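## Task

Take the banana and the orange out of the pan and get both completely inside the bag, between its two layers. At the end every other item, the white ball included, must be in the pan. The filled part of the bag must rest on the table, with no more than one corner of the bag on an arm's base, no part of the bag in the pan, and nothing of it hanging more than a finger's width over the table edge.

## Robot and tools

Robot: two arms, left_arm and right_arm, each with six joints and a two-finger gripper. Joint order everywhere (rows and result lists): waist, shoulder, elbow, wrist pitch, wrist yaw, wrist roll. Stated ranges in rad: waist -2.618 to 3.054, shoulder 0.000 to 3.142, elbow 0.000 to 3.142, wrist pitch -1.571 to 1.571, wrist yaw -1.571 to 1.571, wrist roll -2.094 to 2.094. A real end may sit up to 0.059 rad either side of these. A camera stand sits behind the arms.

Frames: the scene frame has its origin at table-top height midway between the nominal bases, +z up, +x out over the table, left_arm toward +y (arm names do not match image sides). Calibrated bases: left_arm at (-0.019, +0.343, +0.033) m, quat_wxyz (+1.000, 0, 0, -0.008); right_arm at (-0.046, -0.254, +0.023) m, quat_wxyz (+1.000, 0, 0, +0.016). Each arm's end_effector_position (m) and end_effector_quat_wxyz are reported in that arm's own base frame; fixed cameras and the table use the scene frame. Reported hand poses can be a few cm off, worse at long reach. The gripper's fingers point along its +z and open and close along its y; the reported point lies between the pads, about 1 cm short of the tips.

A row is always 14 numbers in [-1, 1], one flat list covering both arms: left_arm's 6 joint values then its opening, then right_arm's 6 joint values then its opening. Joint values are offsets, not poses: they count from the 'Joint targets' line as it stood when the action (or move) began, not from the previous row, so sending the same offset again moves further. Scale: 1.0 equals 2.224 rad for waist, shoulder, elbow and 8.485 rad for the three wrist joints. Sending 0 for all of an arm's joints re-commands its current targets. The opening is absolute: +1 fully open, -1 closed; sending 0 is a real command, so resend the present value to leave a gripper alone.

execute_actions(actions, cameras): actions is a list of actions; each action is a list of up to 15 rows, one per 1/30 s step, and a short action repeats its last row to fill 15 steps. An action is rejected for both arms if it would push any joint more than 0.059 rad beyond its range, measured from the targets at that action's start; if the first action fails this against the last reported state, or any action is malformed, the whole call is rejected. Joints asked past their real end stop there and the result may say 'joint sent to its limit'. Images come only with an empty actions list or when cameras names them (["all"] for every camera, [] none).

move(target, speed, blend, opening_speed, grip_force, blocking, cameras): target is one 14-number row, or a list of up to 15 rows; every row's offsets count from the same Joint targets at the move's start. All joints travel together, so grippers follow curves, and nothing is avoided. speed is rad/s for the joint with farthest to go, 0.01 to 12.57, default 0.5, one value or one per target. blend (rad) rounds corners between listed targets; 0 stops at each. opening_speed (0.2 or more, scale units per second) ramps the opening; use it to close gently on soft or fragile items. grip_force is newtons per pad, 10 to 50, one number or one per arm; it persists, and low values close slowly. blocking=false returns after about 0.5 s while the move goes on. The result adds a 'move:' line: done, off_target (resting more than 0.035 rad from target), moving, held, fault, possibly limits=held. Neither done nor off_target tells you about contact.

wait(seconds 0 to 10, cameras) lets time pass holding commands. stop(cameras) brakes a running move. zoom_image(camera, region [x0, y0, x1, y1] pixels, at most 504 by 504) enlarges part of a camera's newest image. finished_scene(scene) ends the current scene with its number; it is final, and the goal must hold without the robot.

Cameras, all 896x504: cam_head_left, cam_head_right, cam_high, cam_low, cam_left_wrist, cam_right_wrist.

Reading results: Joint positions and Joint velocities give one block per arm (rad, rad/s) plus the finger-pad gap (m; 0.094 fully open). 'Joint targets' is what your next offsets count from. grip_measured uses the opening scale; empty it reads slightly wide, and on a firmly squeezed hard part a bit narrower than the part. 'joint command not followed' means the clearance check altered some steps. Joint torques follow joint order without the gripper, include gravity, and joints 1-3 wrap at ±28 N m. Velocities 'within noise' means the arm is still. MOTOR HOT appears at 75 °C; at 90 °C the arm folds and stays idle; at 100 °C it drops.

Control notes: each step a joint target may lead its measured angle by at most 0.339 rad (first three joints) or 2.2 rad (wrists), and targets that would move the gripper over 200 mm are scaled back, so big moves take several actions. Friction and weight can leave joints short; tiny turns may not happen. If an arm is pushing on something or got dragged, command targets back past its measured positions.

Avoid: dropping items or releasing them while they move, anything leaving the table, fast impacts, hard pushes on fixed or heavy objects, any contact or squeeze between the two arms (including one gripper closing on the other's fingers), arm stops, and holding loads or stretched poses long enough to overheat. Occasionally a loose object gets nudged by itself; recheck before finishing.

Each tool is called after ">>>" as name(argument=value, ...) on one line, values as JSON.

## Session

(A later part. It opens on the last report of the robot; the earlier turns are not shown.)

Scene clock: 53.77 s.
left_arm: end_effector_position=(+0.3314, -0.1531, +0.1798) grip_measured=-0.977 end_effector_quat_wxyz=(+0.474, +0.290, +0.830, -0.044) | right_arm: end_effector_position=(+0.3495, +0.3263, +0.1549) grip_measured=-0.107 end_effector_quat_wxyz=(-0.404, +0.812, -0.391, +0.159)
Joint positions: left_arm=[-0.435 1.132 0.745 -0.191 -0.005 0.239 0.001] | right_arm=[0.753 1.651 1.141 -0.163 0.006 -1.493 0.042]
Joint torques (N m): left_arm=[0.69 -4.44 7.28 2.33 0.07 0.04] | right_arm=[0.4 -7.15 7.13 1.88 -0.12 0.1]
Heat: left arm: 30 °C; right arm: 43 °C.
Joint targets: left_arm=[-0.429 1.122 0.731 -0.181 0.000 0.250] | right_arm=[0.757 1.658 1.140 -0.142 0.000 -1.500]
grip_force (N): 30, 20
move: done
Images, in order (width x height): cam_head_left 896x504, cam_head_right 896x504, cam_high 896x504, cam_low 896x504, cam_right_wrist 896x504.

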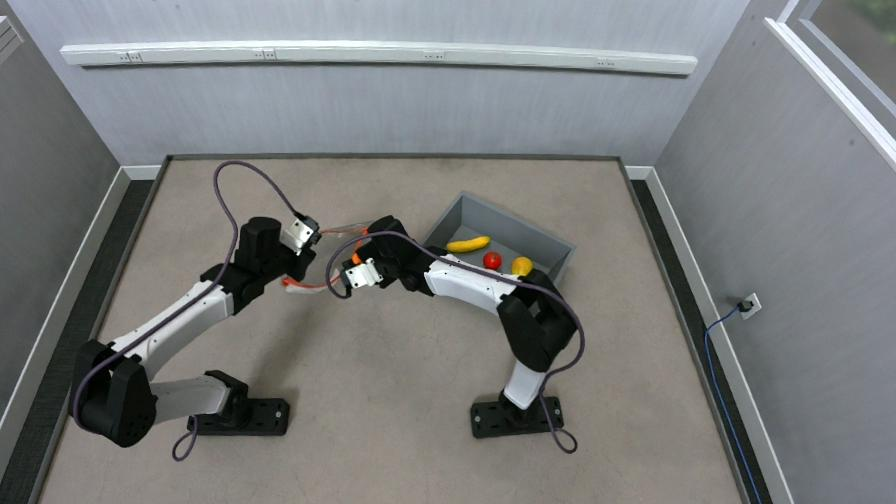

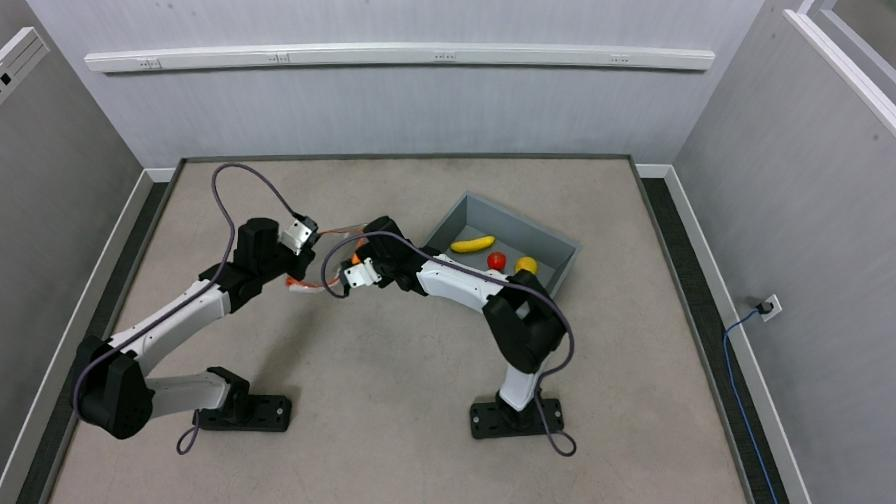

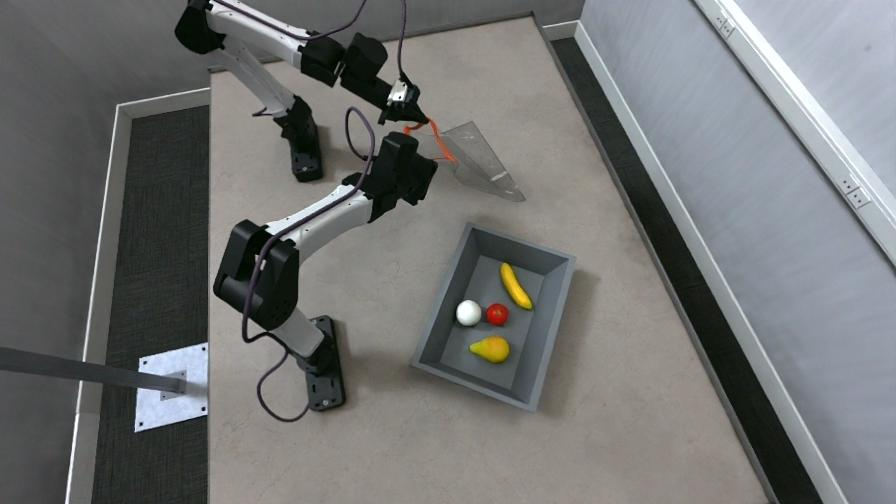

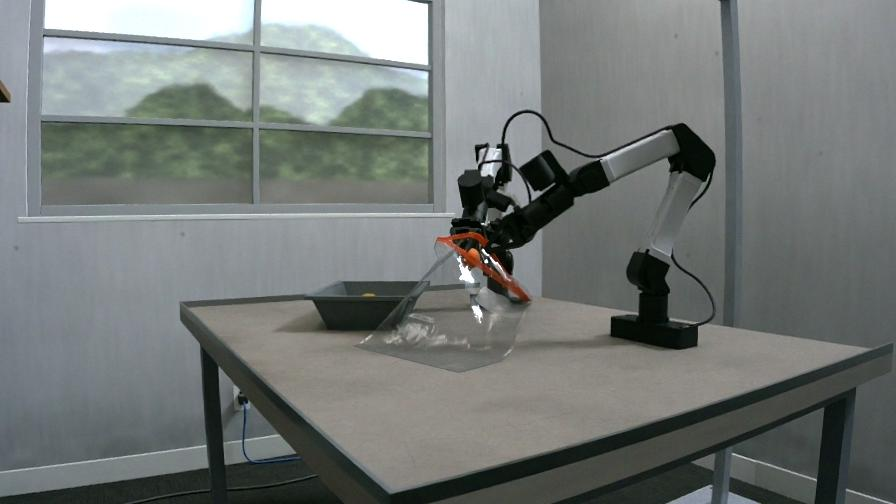

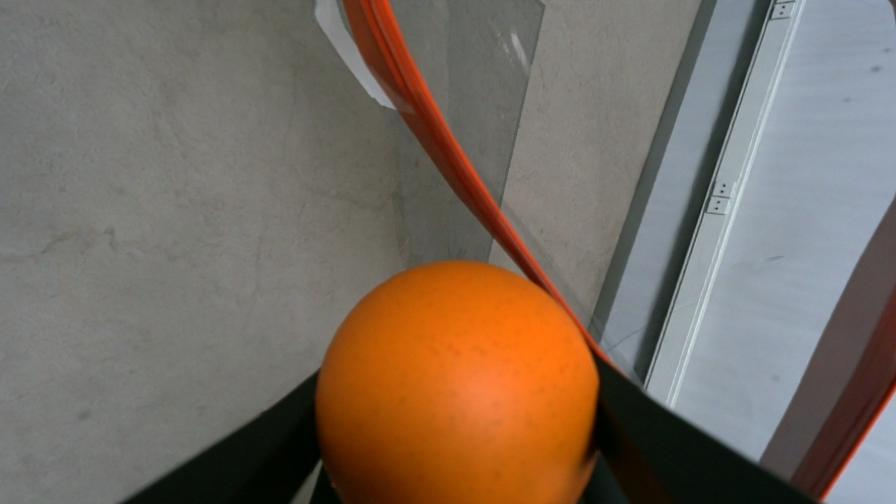

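>>> move(target=[0,0,0,0,0,0,-1,0,-0.027,0.0967,-0.0276,0,0,-0.17], speed=0.6, cameras=["cam_right_wrist","cam_head_left","cam_high","cam_low"])

>>> zoom_image(camera="cam_low", region=[420, 210, 560, 320])

>>> zoom_image(camera="cam_head_left", region=[250, 170, 490, 330])

>>> zoom_image(camera="cam_high", region=[350, 60, 550, 220])

Scene clock: 60.13 s.
left_arm: end_effector_position=(+0.3314, -0.1531, +0.1799) grip_measured=-0.977 end_effector_quat_wxyz=(+0.474, +0.290, +0.830, -0.044) | right_arm: end_effector_position=(+0.3511, +0.3278, +0.2077) grip_measured=-0.107 end_effector_quat_wxyz=(-0.402, +0.812, -0.391, +0.159)
Joint positions: left_arm=[-0.435 1.132 0.745 -0.191 -0.005 0.239 0.001] | right_arm=[0.753 1.628 1.331 -0.379 0.006 -1.495 0.042]
Joint torques (N m): left_arm=[0.68 -4.41 7.25 2.33 0.07 0.04] | right_arm=[0.4 -10.35 9.76 1.66 -0.12 0.04]
Heat: left arm: 31 °C; right arm: 41 °C.
Joint targets: left_arm=[-0.429 1.122 0.731 -0.180 0.000 0.250] | right_arm=[0.757 1.598 1.355 -0.375 0.000 -1.500]
grip_force (N): 30, 20
move: done
Images, in order (width x height): cam_head_left 896x504, cam_high 896x504, cam_low 896x504, cam_right_wrist 896x504.

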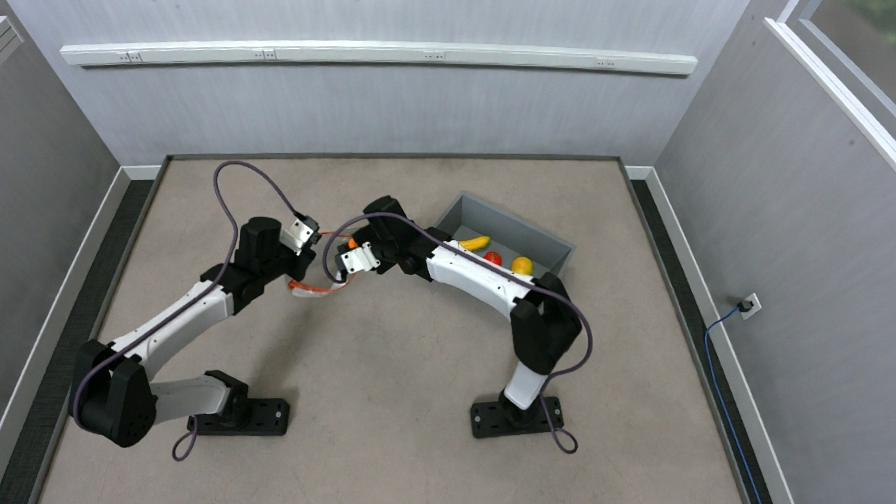

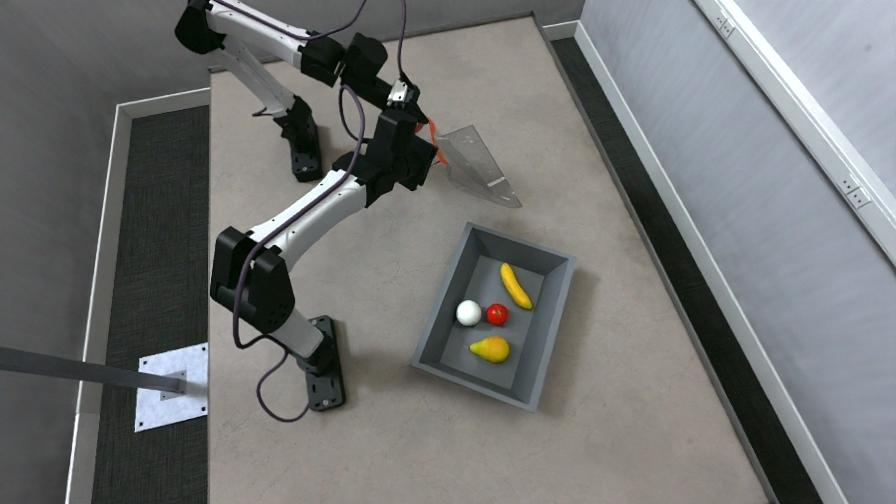

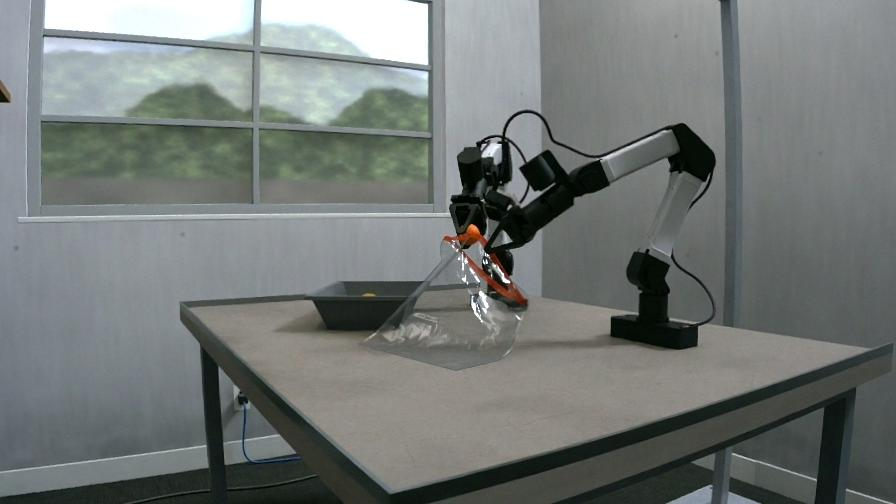

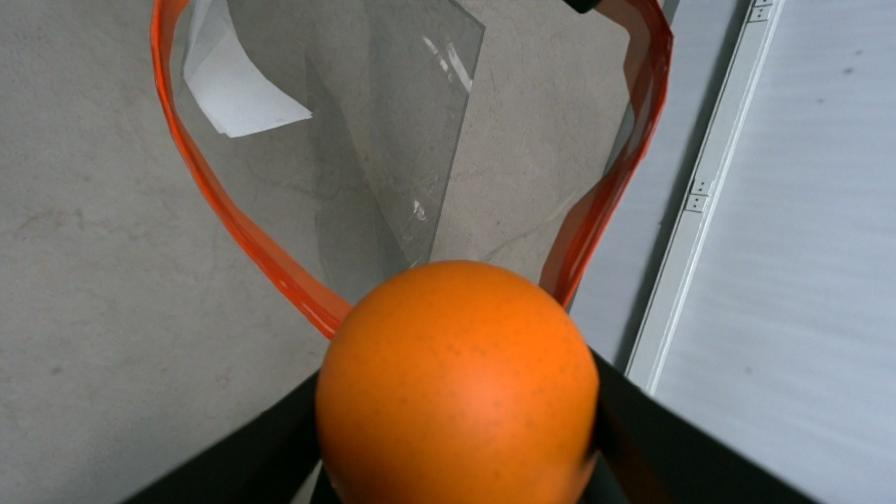

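Scaled by 3.600 from the camera's 896x504 image, which has a finer 1280x720 frame.

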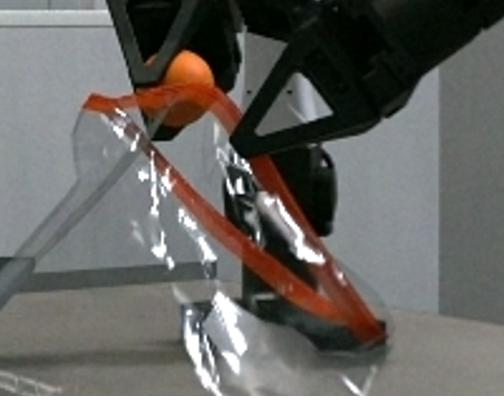

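Scaled by 2.100 from the camera's 896x504 image, which has a finer 1280x720 frame.

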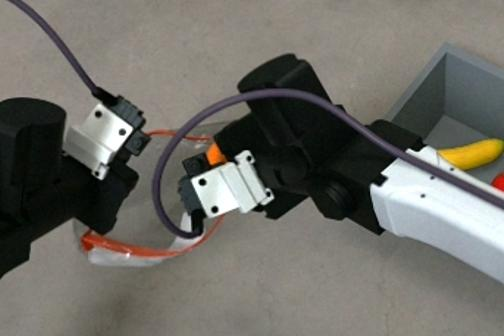

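Scaled by 2.520 from the camera's 896x504 image, which has a finer 1280x720 frame.

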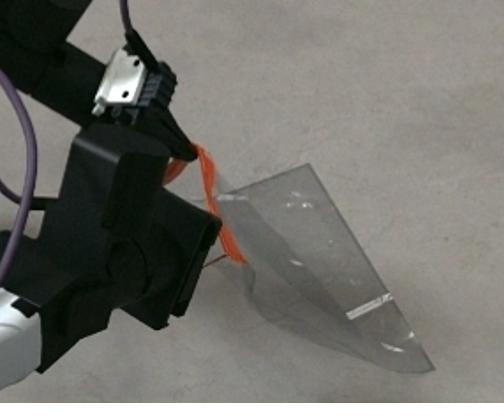

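>>> move(target=[[0,0,0,0,0,0,-1,0.0139,0,0,0,0,-0.048,-0.17],[0,0,0,0,0,0,-1,0.0139,0.1906,0.0787,0.0292,0,-0.048,-0.17]], speed=0.6, blend=0.05, cameras=["cam_right_wrist","cam_head_left","cam_high","cam_low","cam_left_wrist"])

>>> zoom_image(camera="cam_low", region=[420, 210, 560, 320])

>>> zoom_image(camera="cam_head_left", region=[250, 170, 490, 330])

>>> zoom_image(camera="cam_high", region=[350, 60, 550, 220])

Scene clock: 64.57 s.
left_arm: end_effector_position=(+0.3314, -0.1531, +0.1799) grip_measured=-0.977 end_effector_quat_wxyz=(+0.474, +0.290, +0.830, -0.044) | right_arm: end_effector_position=(+0.4066, +0.4020, +0.1299) grip_measured=-0.107 end_effector_quat_wxyz=(-0.369, +0.875, -0.206, +0.235)
Joint positions: left_arm=[-0.435 1.132 0.745 -0.191 -0.005 0.239 0.001] | right_arm=[0.781 2.017 1.501 -0.149 0.006 -1.901 0.042]
Joint torques (N m): left_arm=[0.68 -4.41 7.28 2.33 0.06 0.04] | right_arm=[0.65 -10.45 10 1.89 -0.11 0.03]
Heat: left arm: 31 °C; right arm: 41 °C.
Joint targets: left_arm=[-0.429 1.122 0.731 -0.181 0.000 0.250] | right_arm=[0.788 2.022 1.530 -0.128 0.000 -1.908]
grip_force (N): 30, 20
move: done
Images, in order (width x height): cam_head_left 896x504, cam_high 896x504, cam_low 896x504, cam_left_wrist 896x504, cam_right_wrist 896x504.

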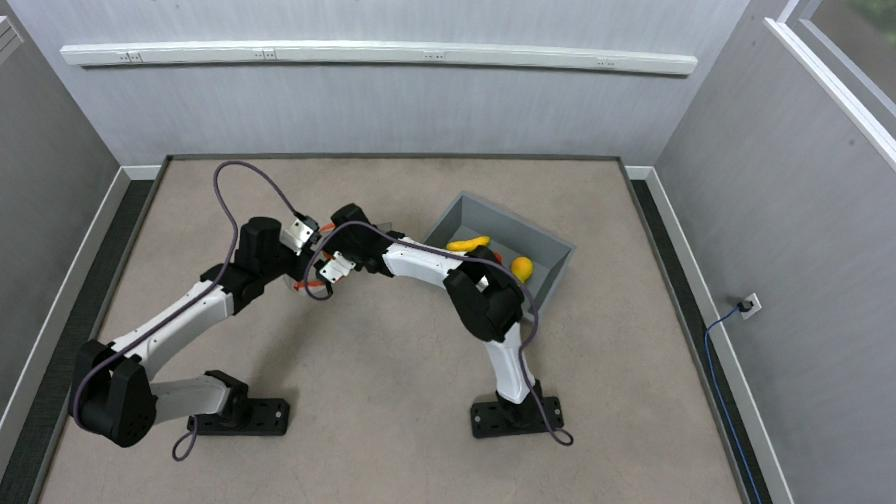

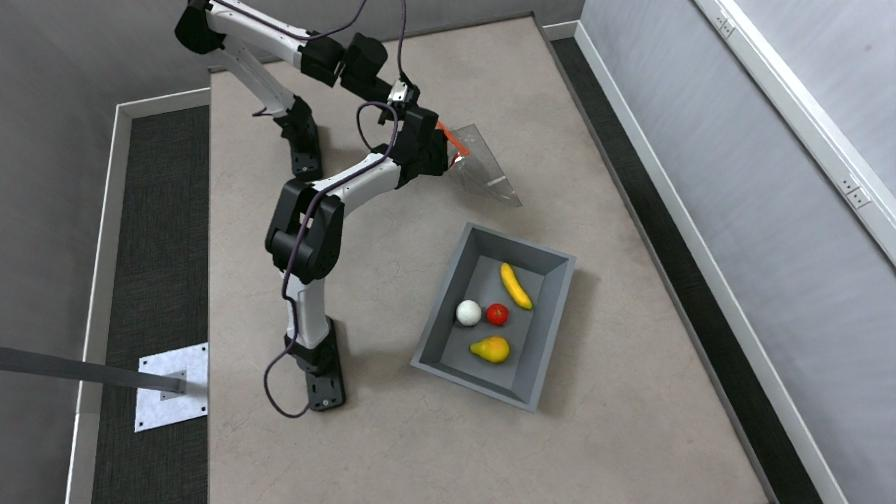

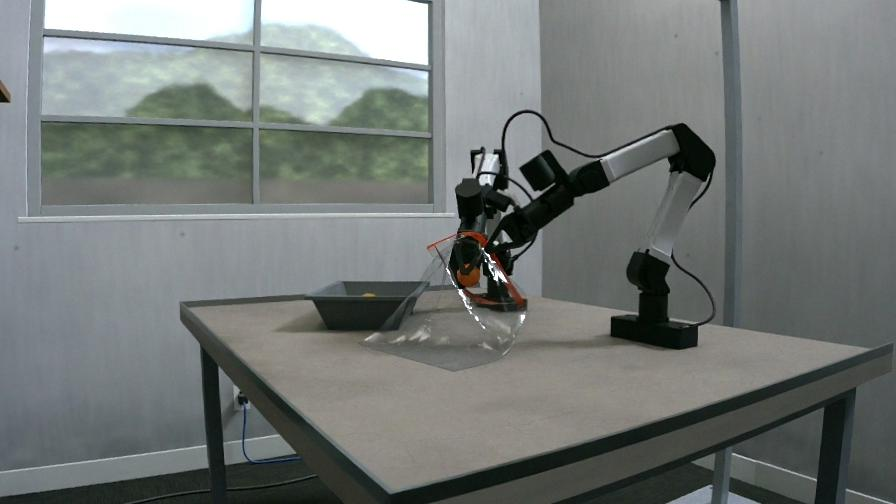

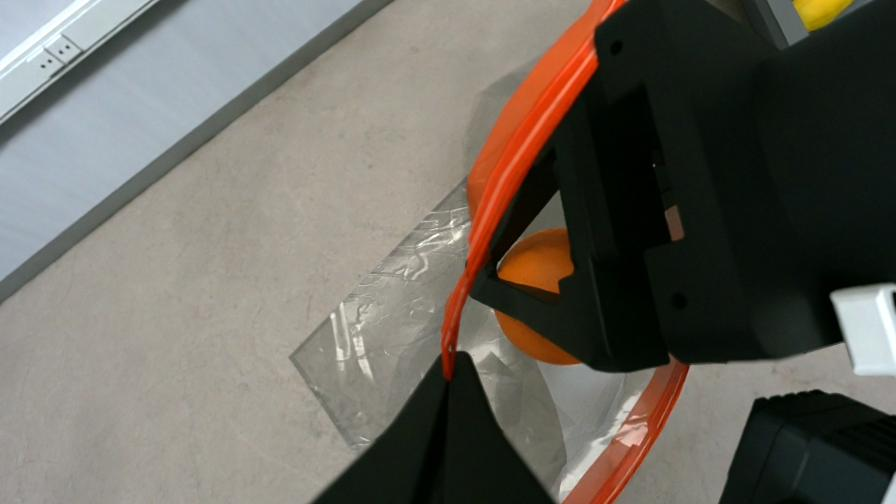

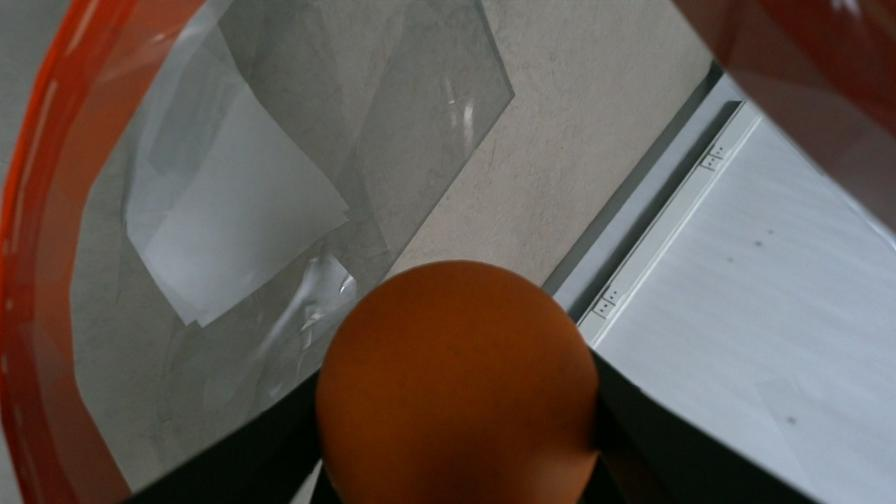

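Scaled by 3.600 from the camera's 896x504 image, which has a finer 1280x720 frame.

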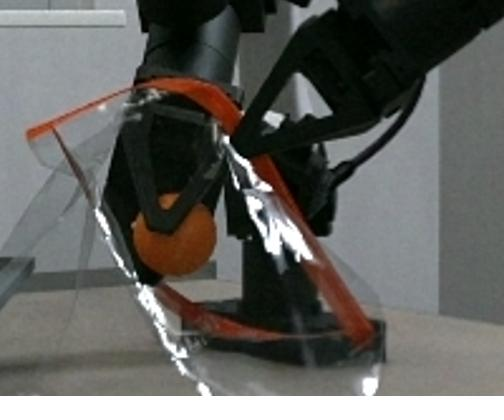

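Scaled by 2.100 from the camera's 896x504 image, which has a finer 1280x720 frame.

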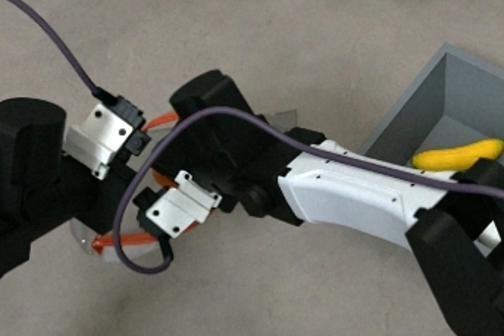

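Scaled by 2.520 from the camera's 896x504 image, which has a finer 1280x720 frame.

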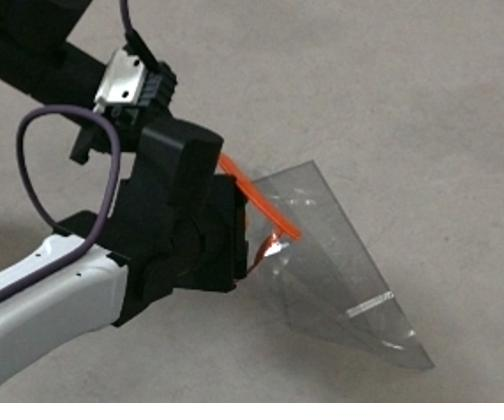

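>>> move(target=[0,0,0,0,0,0,-1,0,0.1064,0.054,0.0136,0,0,-0.17], speed=0.35, cameras=["cam_right_wrist","cam_head_left","cam_high","cam_low","cam_left_wrist"])

>>> zoom_image(camera="cam_low", region=[400, 210, 560, 370])

>>> zoom_image(camera="cam_high", region=[350, 60, 550, 220])

Scene clock: 68.57 s.
left_arm: end_effector_position=(+0.3315, -0.1532, +0.1800) grip_measured=-0.977 end_effector_quat_wxyz=(+0.474, +0.290, +0.830, -0.044) | right_arm: end_effector_position=(+0.4373, +0.4324, +0.0716) grip_measured=-0.107 end_effector_quat_wxyz=(-0.371, +0.874, -0.205, +0.236)
Joint positions: left_arm=[-0.435 1.132 0.745 -0.19 -0.005 0.239 0.001] | right_arm=[0.781 2.249 1.622 -0.033 0.006 -1.902 0.042]
Joint torques (N m): left_arm=[0.69 -4.41 7.3 2.33 0.07 0.03] | right_arm=[0.66 -11.55 9.78 1.88 -0.11 0.03]
Heat: left arm: 31 °C; right arm: 41 °C.
Joint targets: left_arm=[-0.429 1.122 0.731 -0.180 0.000 0.250] | right_arm=[0.788 2.259 1.651 -0.012 0.000 -1.908]
grip_force (N): 30, 20
move: done
Images, in order (width x height): cam_head_left 896x504, cam_high 896x504, cam_low 896x504, cam_left_wrist 896x504, cam_right_wrist 896x504.

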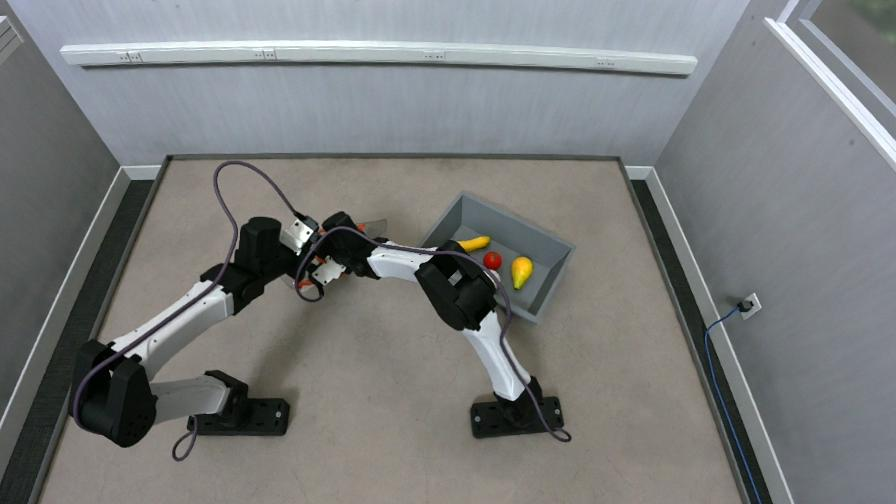

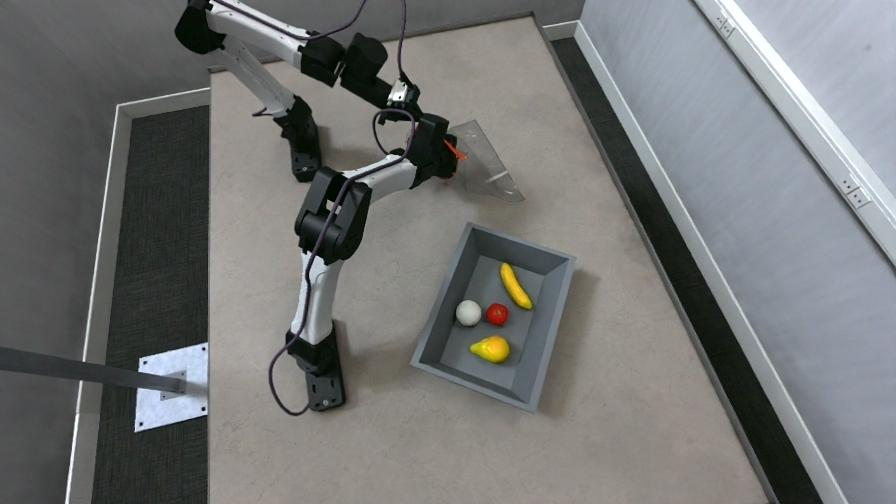

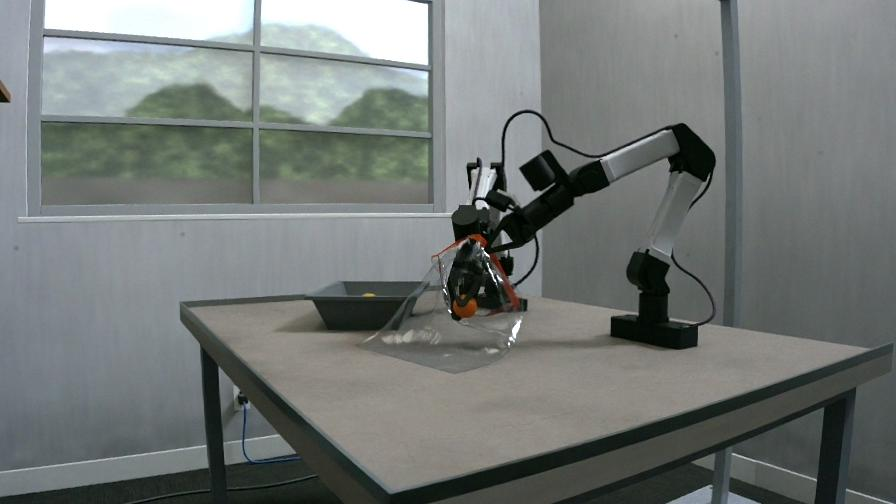

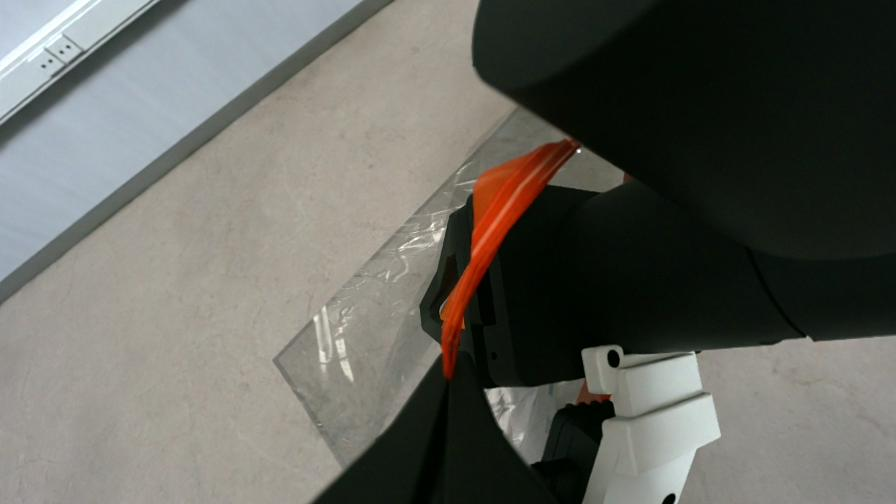

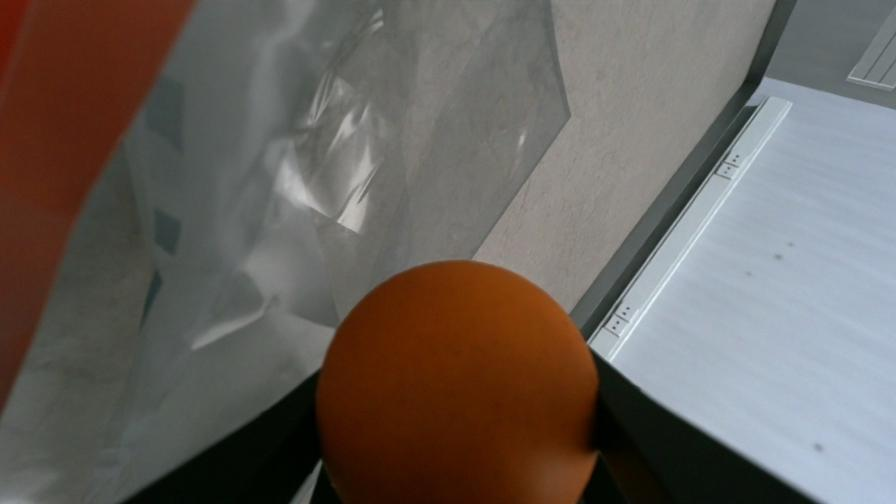

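Scaled by 3.150 from the camera's 896x504 image, which has a finer 1280x720 frame.

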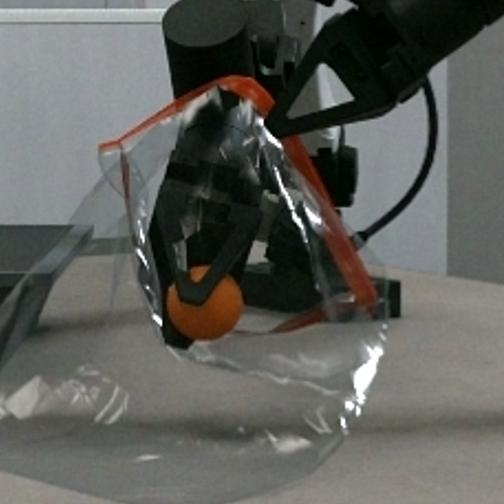

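Scaled by 2.520 from the camera's 896x504 image, which has a finer 1280x720 frame.

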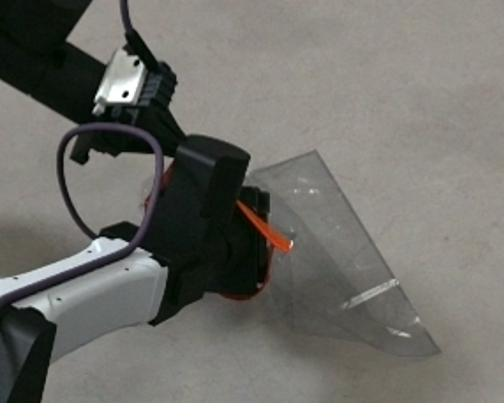

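>>> move(target=[0,0,0,0,0,0,-1,0,0.0377,0.0084,0.0077,0,0,-0.17], speed=0.25, cameras=["cam_right_wrist","cam_low","cam_left_wrist"])

>>> zoom_image(camera="cam_low", region=[400, 210, 560, 370])

Scene clock: 70.57 s.
left_arm: end_effector_position=(+0.3315, -0.1532, +0.1800) grip_measured=-0.977 end_effector_quat_wxyz=(+0.474, +0.290, +0.830, -0.044) | right_arm: end_effector_position=(+0.4447, +0.4398, +0.0435) grip_measured=-0.107 end_effector_quat_wxyz=(-0.372, +0.874, -0.205, +0.237)
Joint positions: left_arm=[-0.435 1.132 0.745 -0.19 -0.005 0.239 0.001] | right_arm=[0.781 2.331 1.641 0.033 0.006 -1.902 0.042]
Joint torques (N m): left_arm=[0.69 -4.37 7.3 2.33 0.05 0.03] | right_arm=[0.7 -11.82 9.58 1.84 -0.12 0.03]
Heat: left arm: 31 °C; right arm: 42 °C.
Joint targets: left_arm=[-0.429 1.122 0.731 -0.180 0.000 0.250] | right_arm=[0.788 2.343 1.669 0.053 0.000 -1.908]
grip_force (N): 30, 20
move: done
Images, in order (width x height): cam_low 896x504, cam_left_wrist 896x504, cam_right_wrist 896x504.

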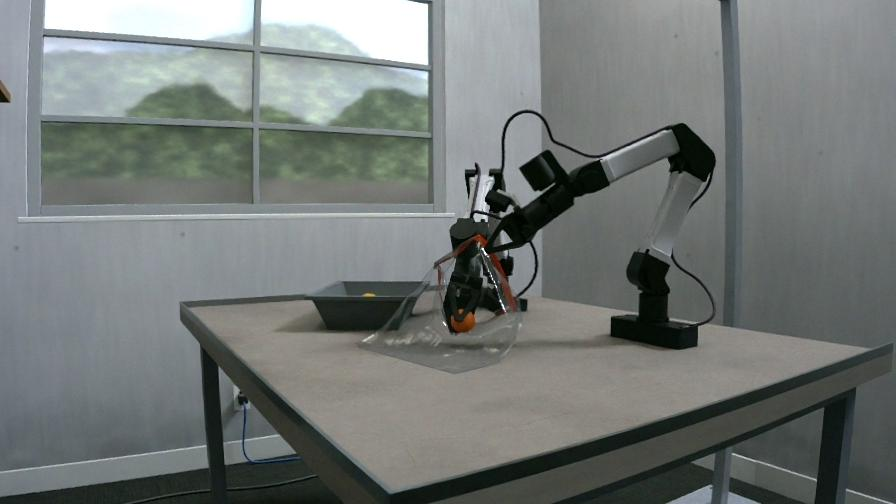

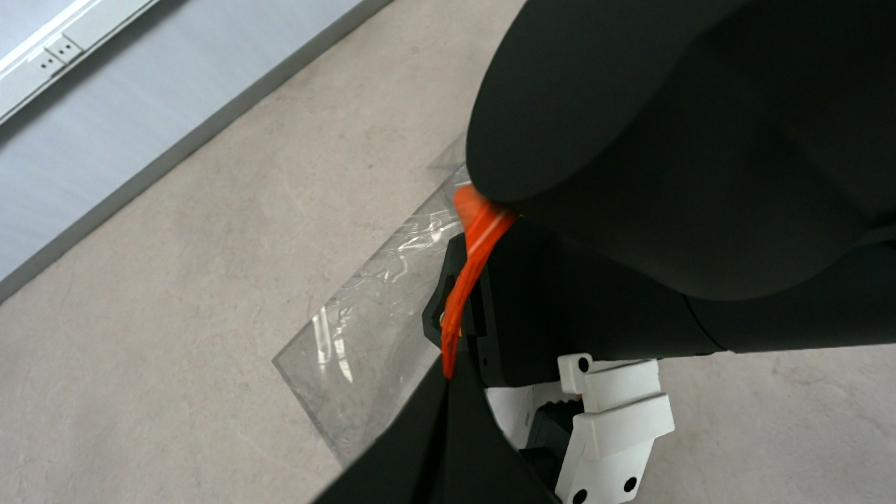

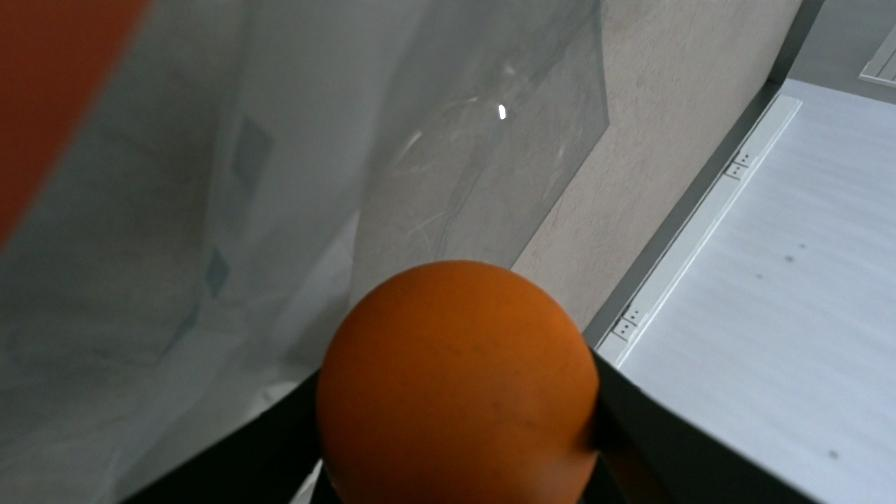

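Scaled by 3.150 from the camera's 896x504 image, which has a finer 1280x720 frame.

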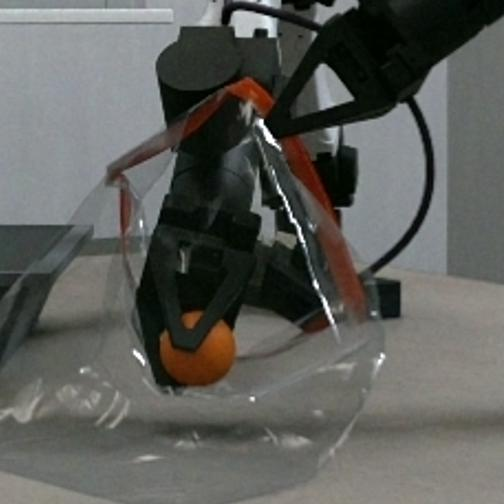

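>>> move(target=[0,0,0,0,0,0,-1,0,0,0,0,0,0,0.45], speed=0.25, opening_speed=0.7, cameras=["cam_right_wrist","cam_low","cam_left_wrist"])

>>> zoom_image(camera="cam_low", region=[400, 210, 560, 370])

Scene clock: 72.07 s.
left_arm: end_effector_position=(+0.3315, -0.1532, +0.1800) grip_measured=-0.977 end_effector_quat_wxyz=(+0.474, +0.290, +0.830, -0.044) | right_arm: end_effector_position=(+0.4449, +0.4400, +0.0438) grip_measured=+0.449 end_effector_quat_wxyz=(-0.373, +0.873, -0.205, +0.237)
Joint positions: left_arm=[-0.435 1.132 0.745 -0.19 -0.005 0.239 0.001] | right_arm=[0.781 2.331 1.641 0.035 0.006 -1.902 0.068]
Joint torques (N m): left_arm=[0.7 -4.42 7.31 2.32 0.07 0.03] | right_arm=[0.66 -11.84 9.57 1.84 -0.11 0.03]
Heat: left arm: 32 °C; right arm: 42 °C.
Joint targets: left_arm=[-0.429 1.122 0.731 -0.180 0.000 0.250] | right_arm=[0.788 2.343 1.669 0.053 0.000 -1.908]
grip_force (N): 30, 20
move: done
Images, in order (width x height): cam_low 896x504, cam_left_wrist 896x504, cam_right_wrist 896x504.

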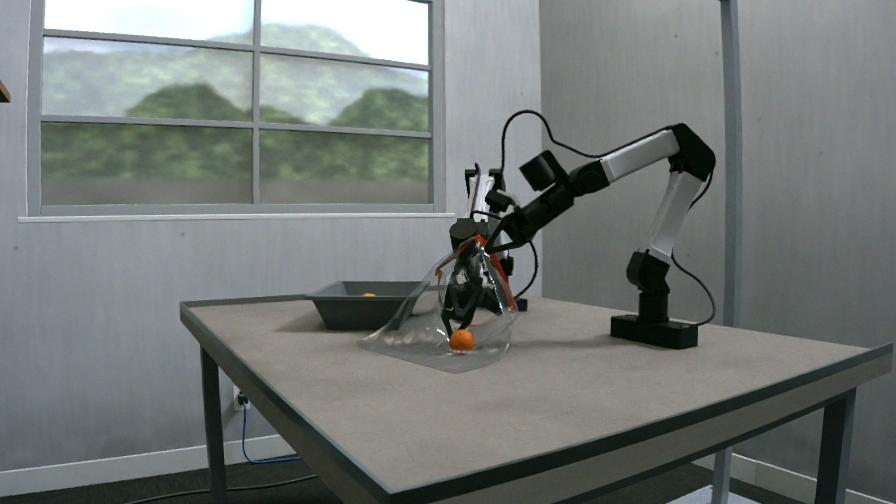

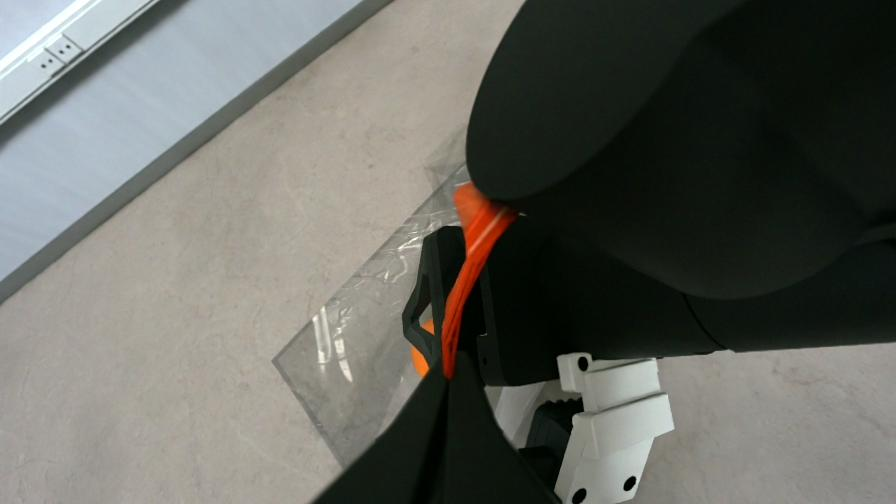

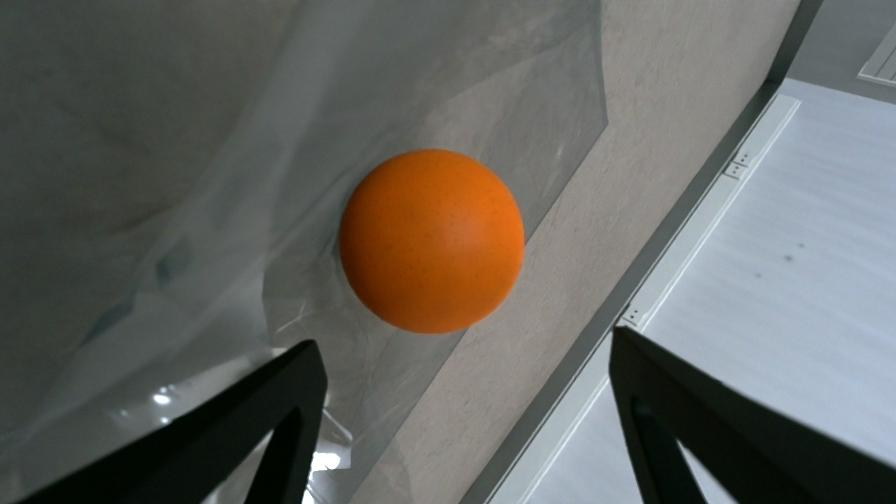

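Scaled by 3.150 from the camera's 896x504 image, which has a finer 1280x720 frame.

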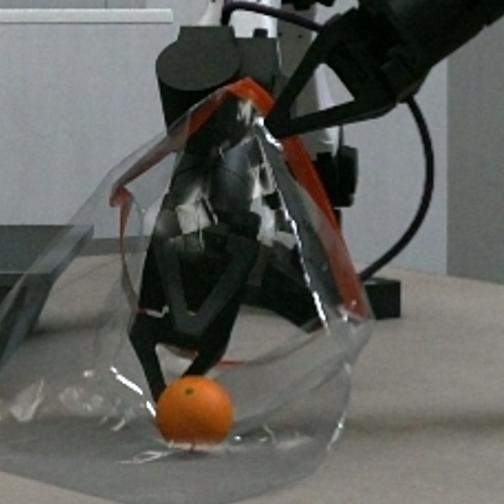

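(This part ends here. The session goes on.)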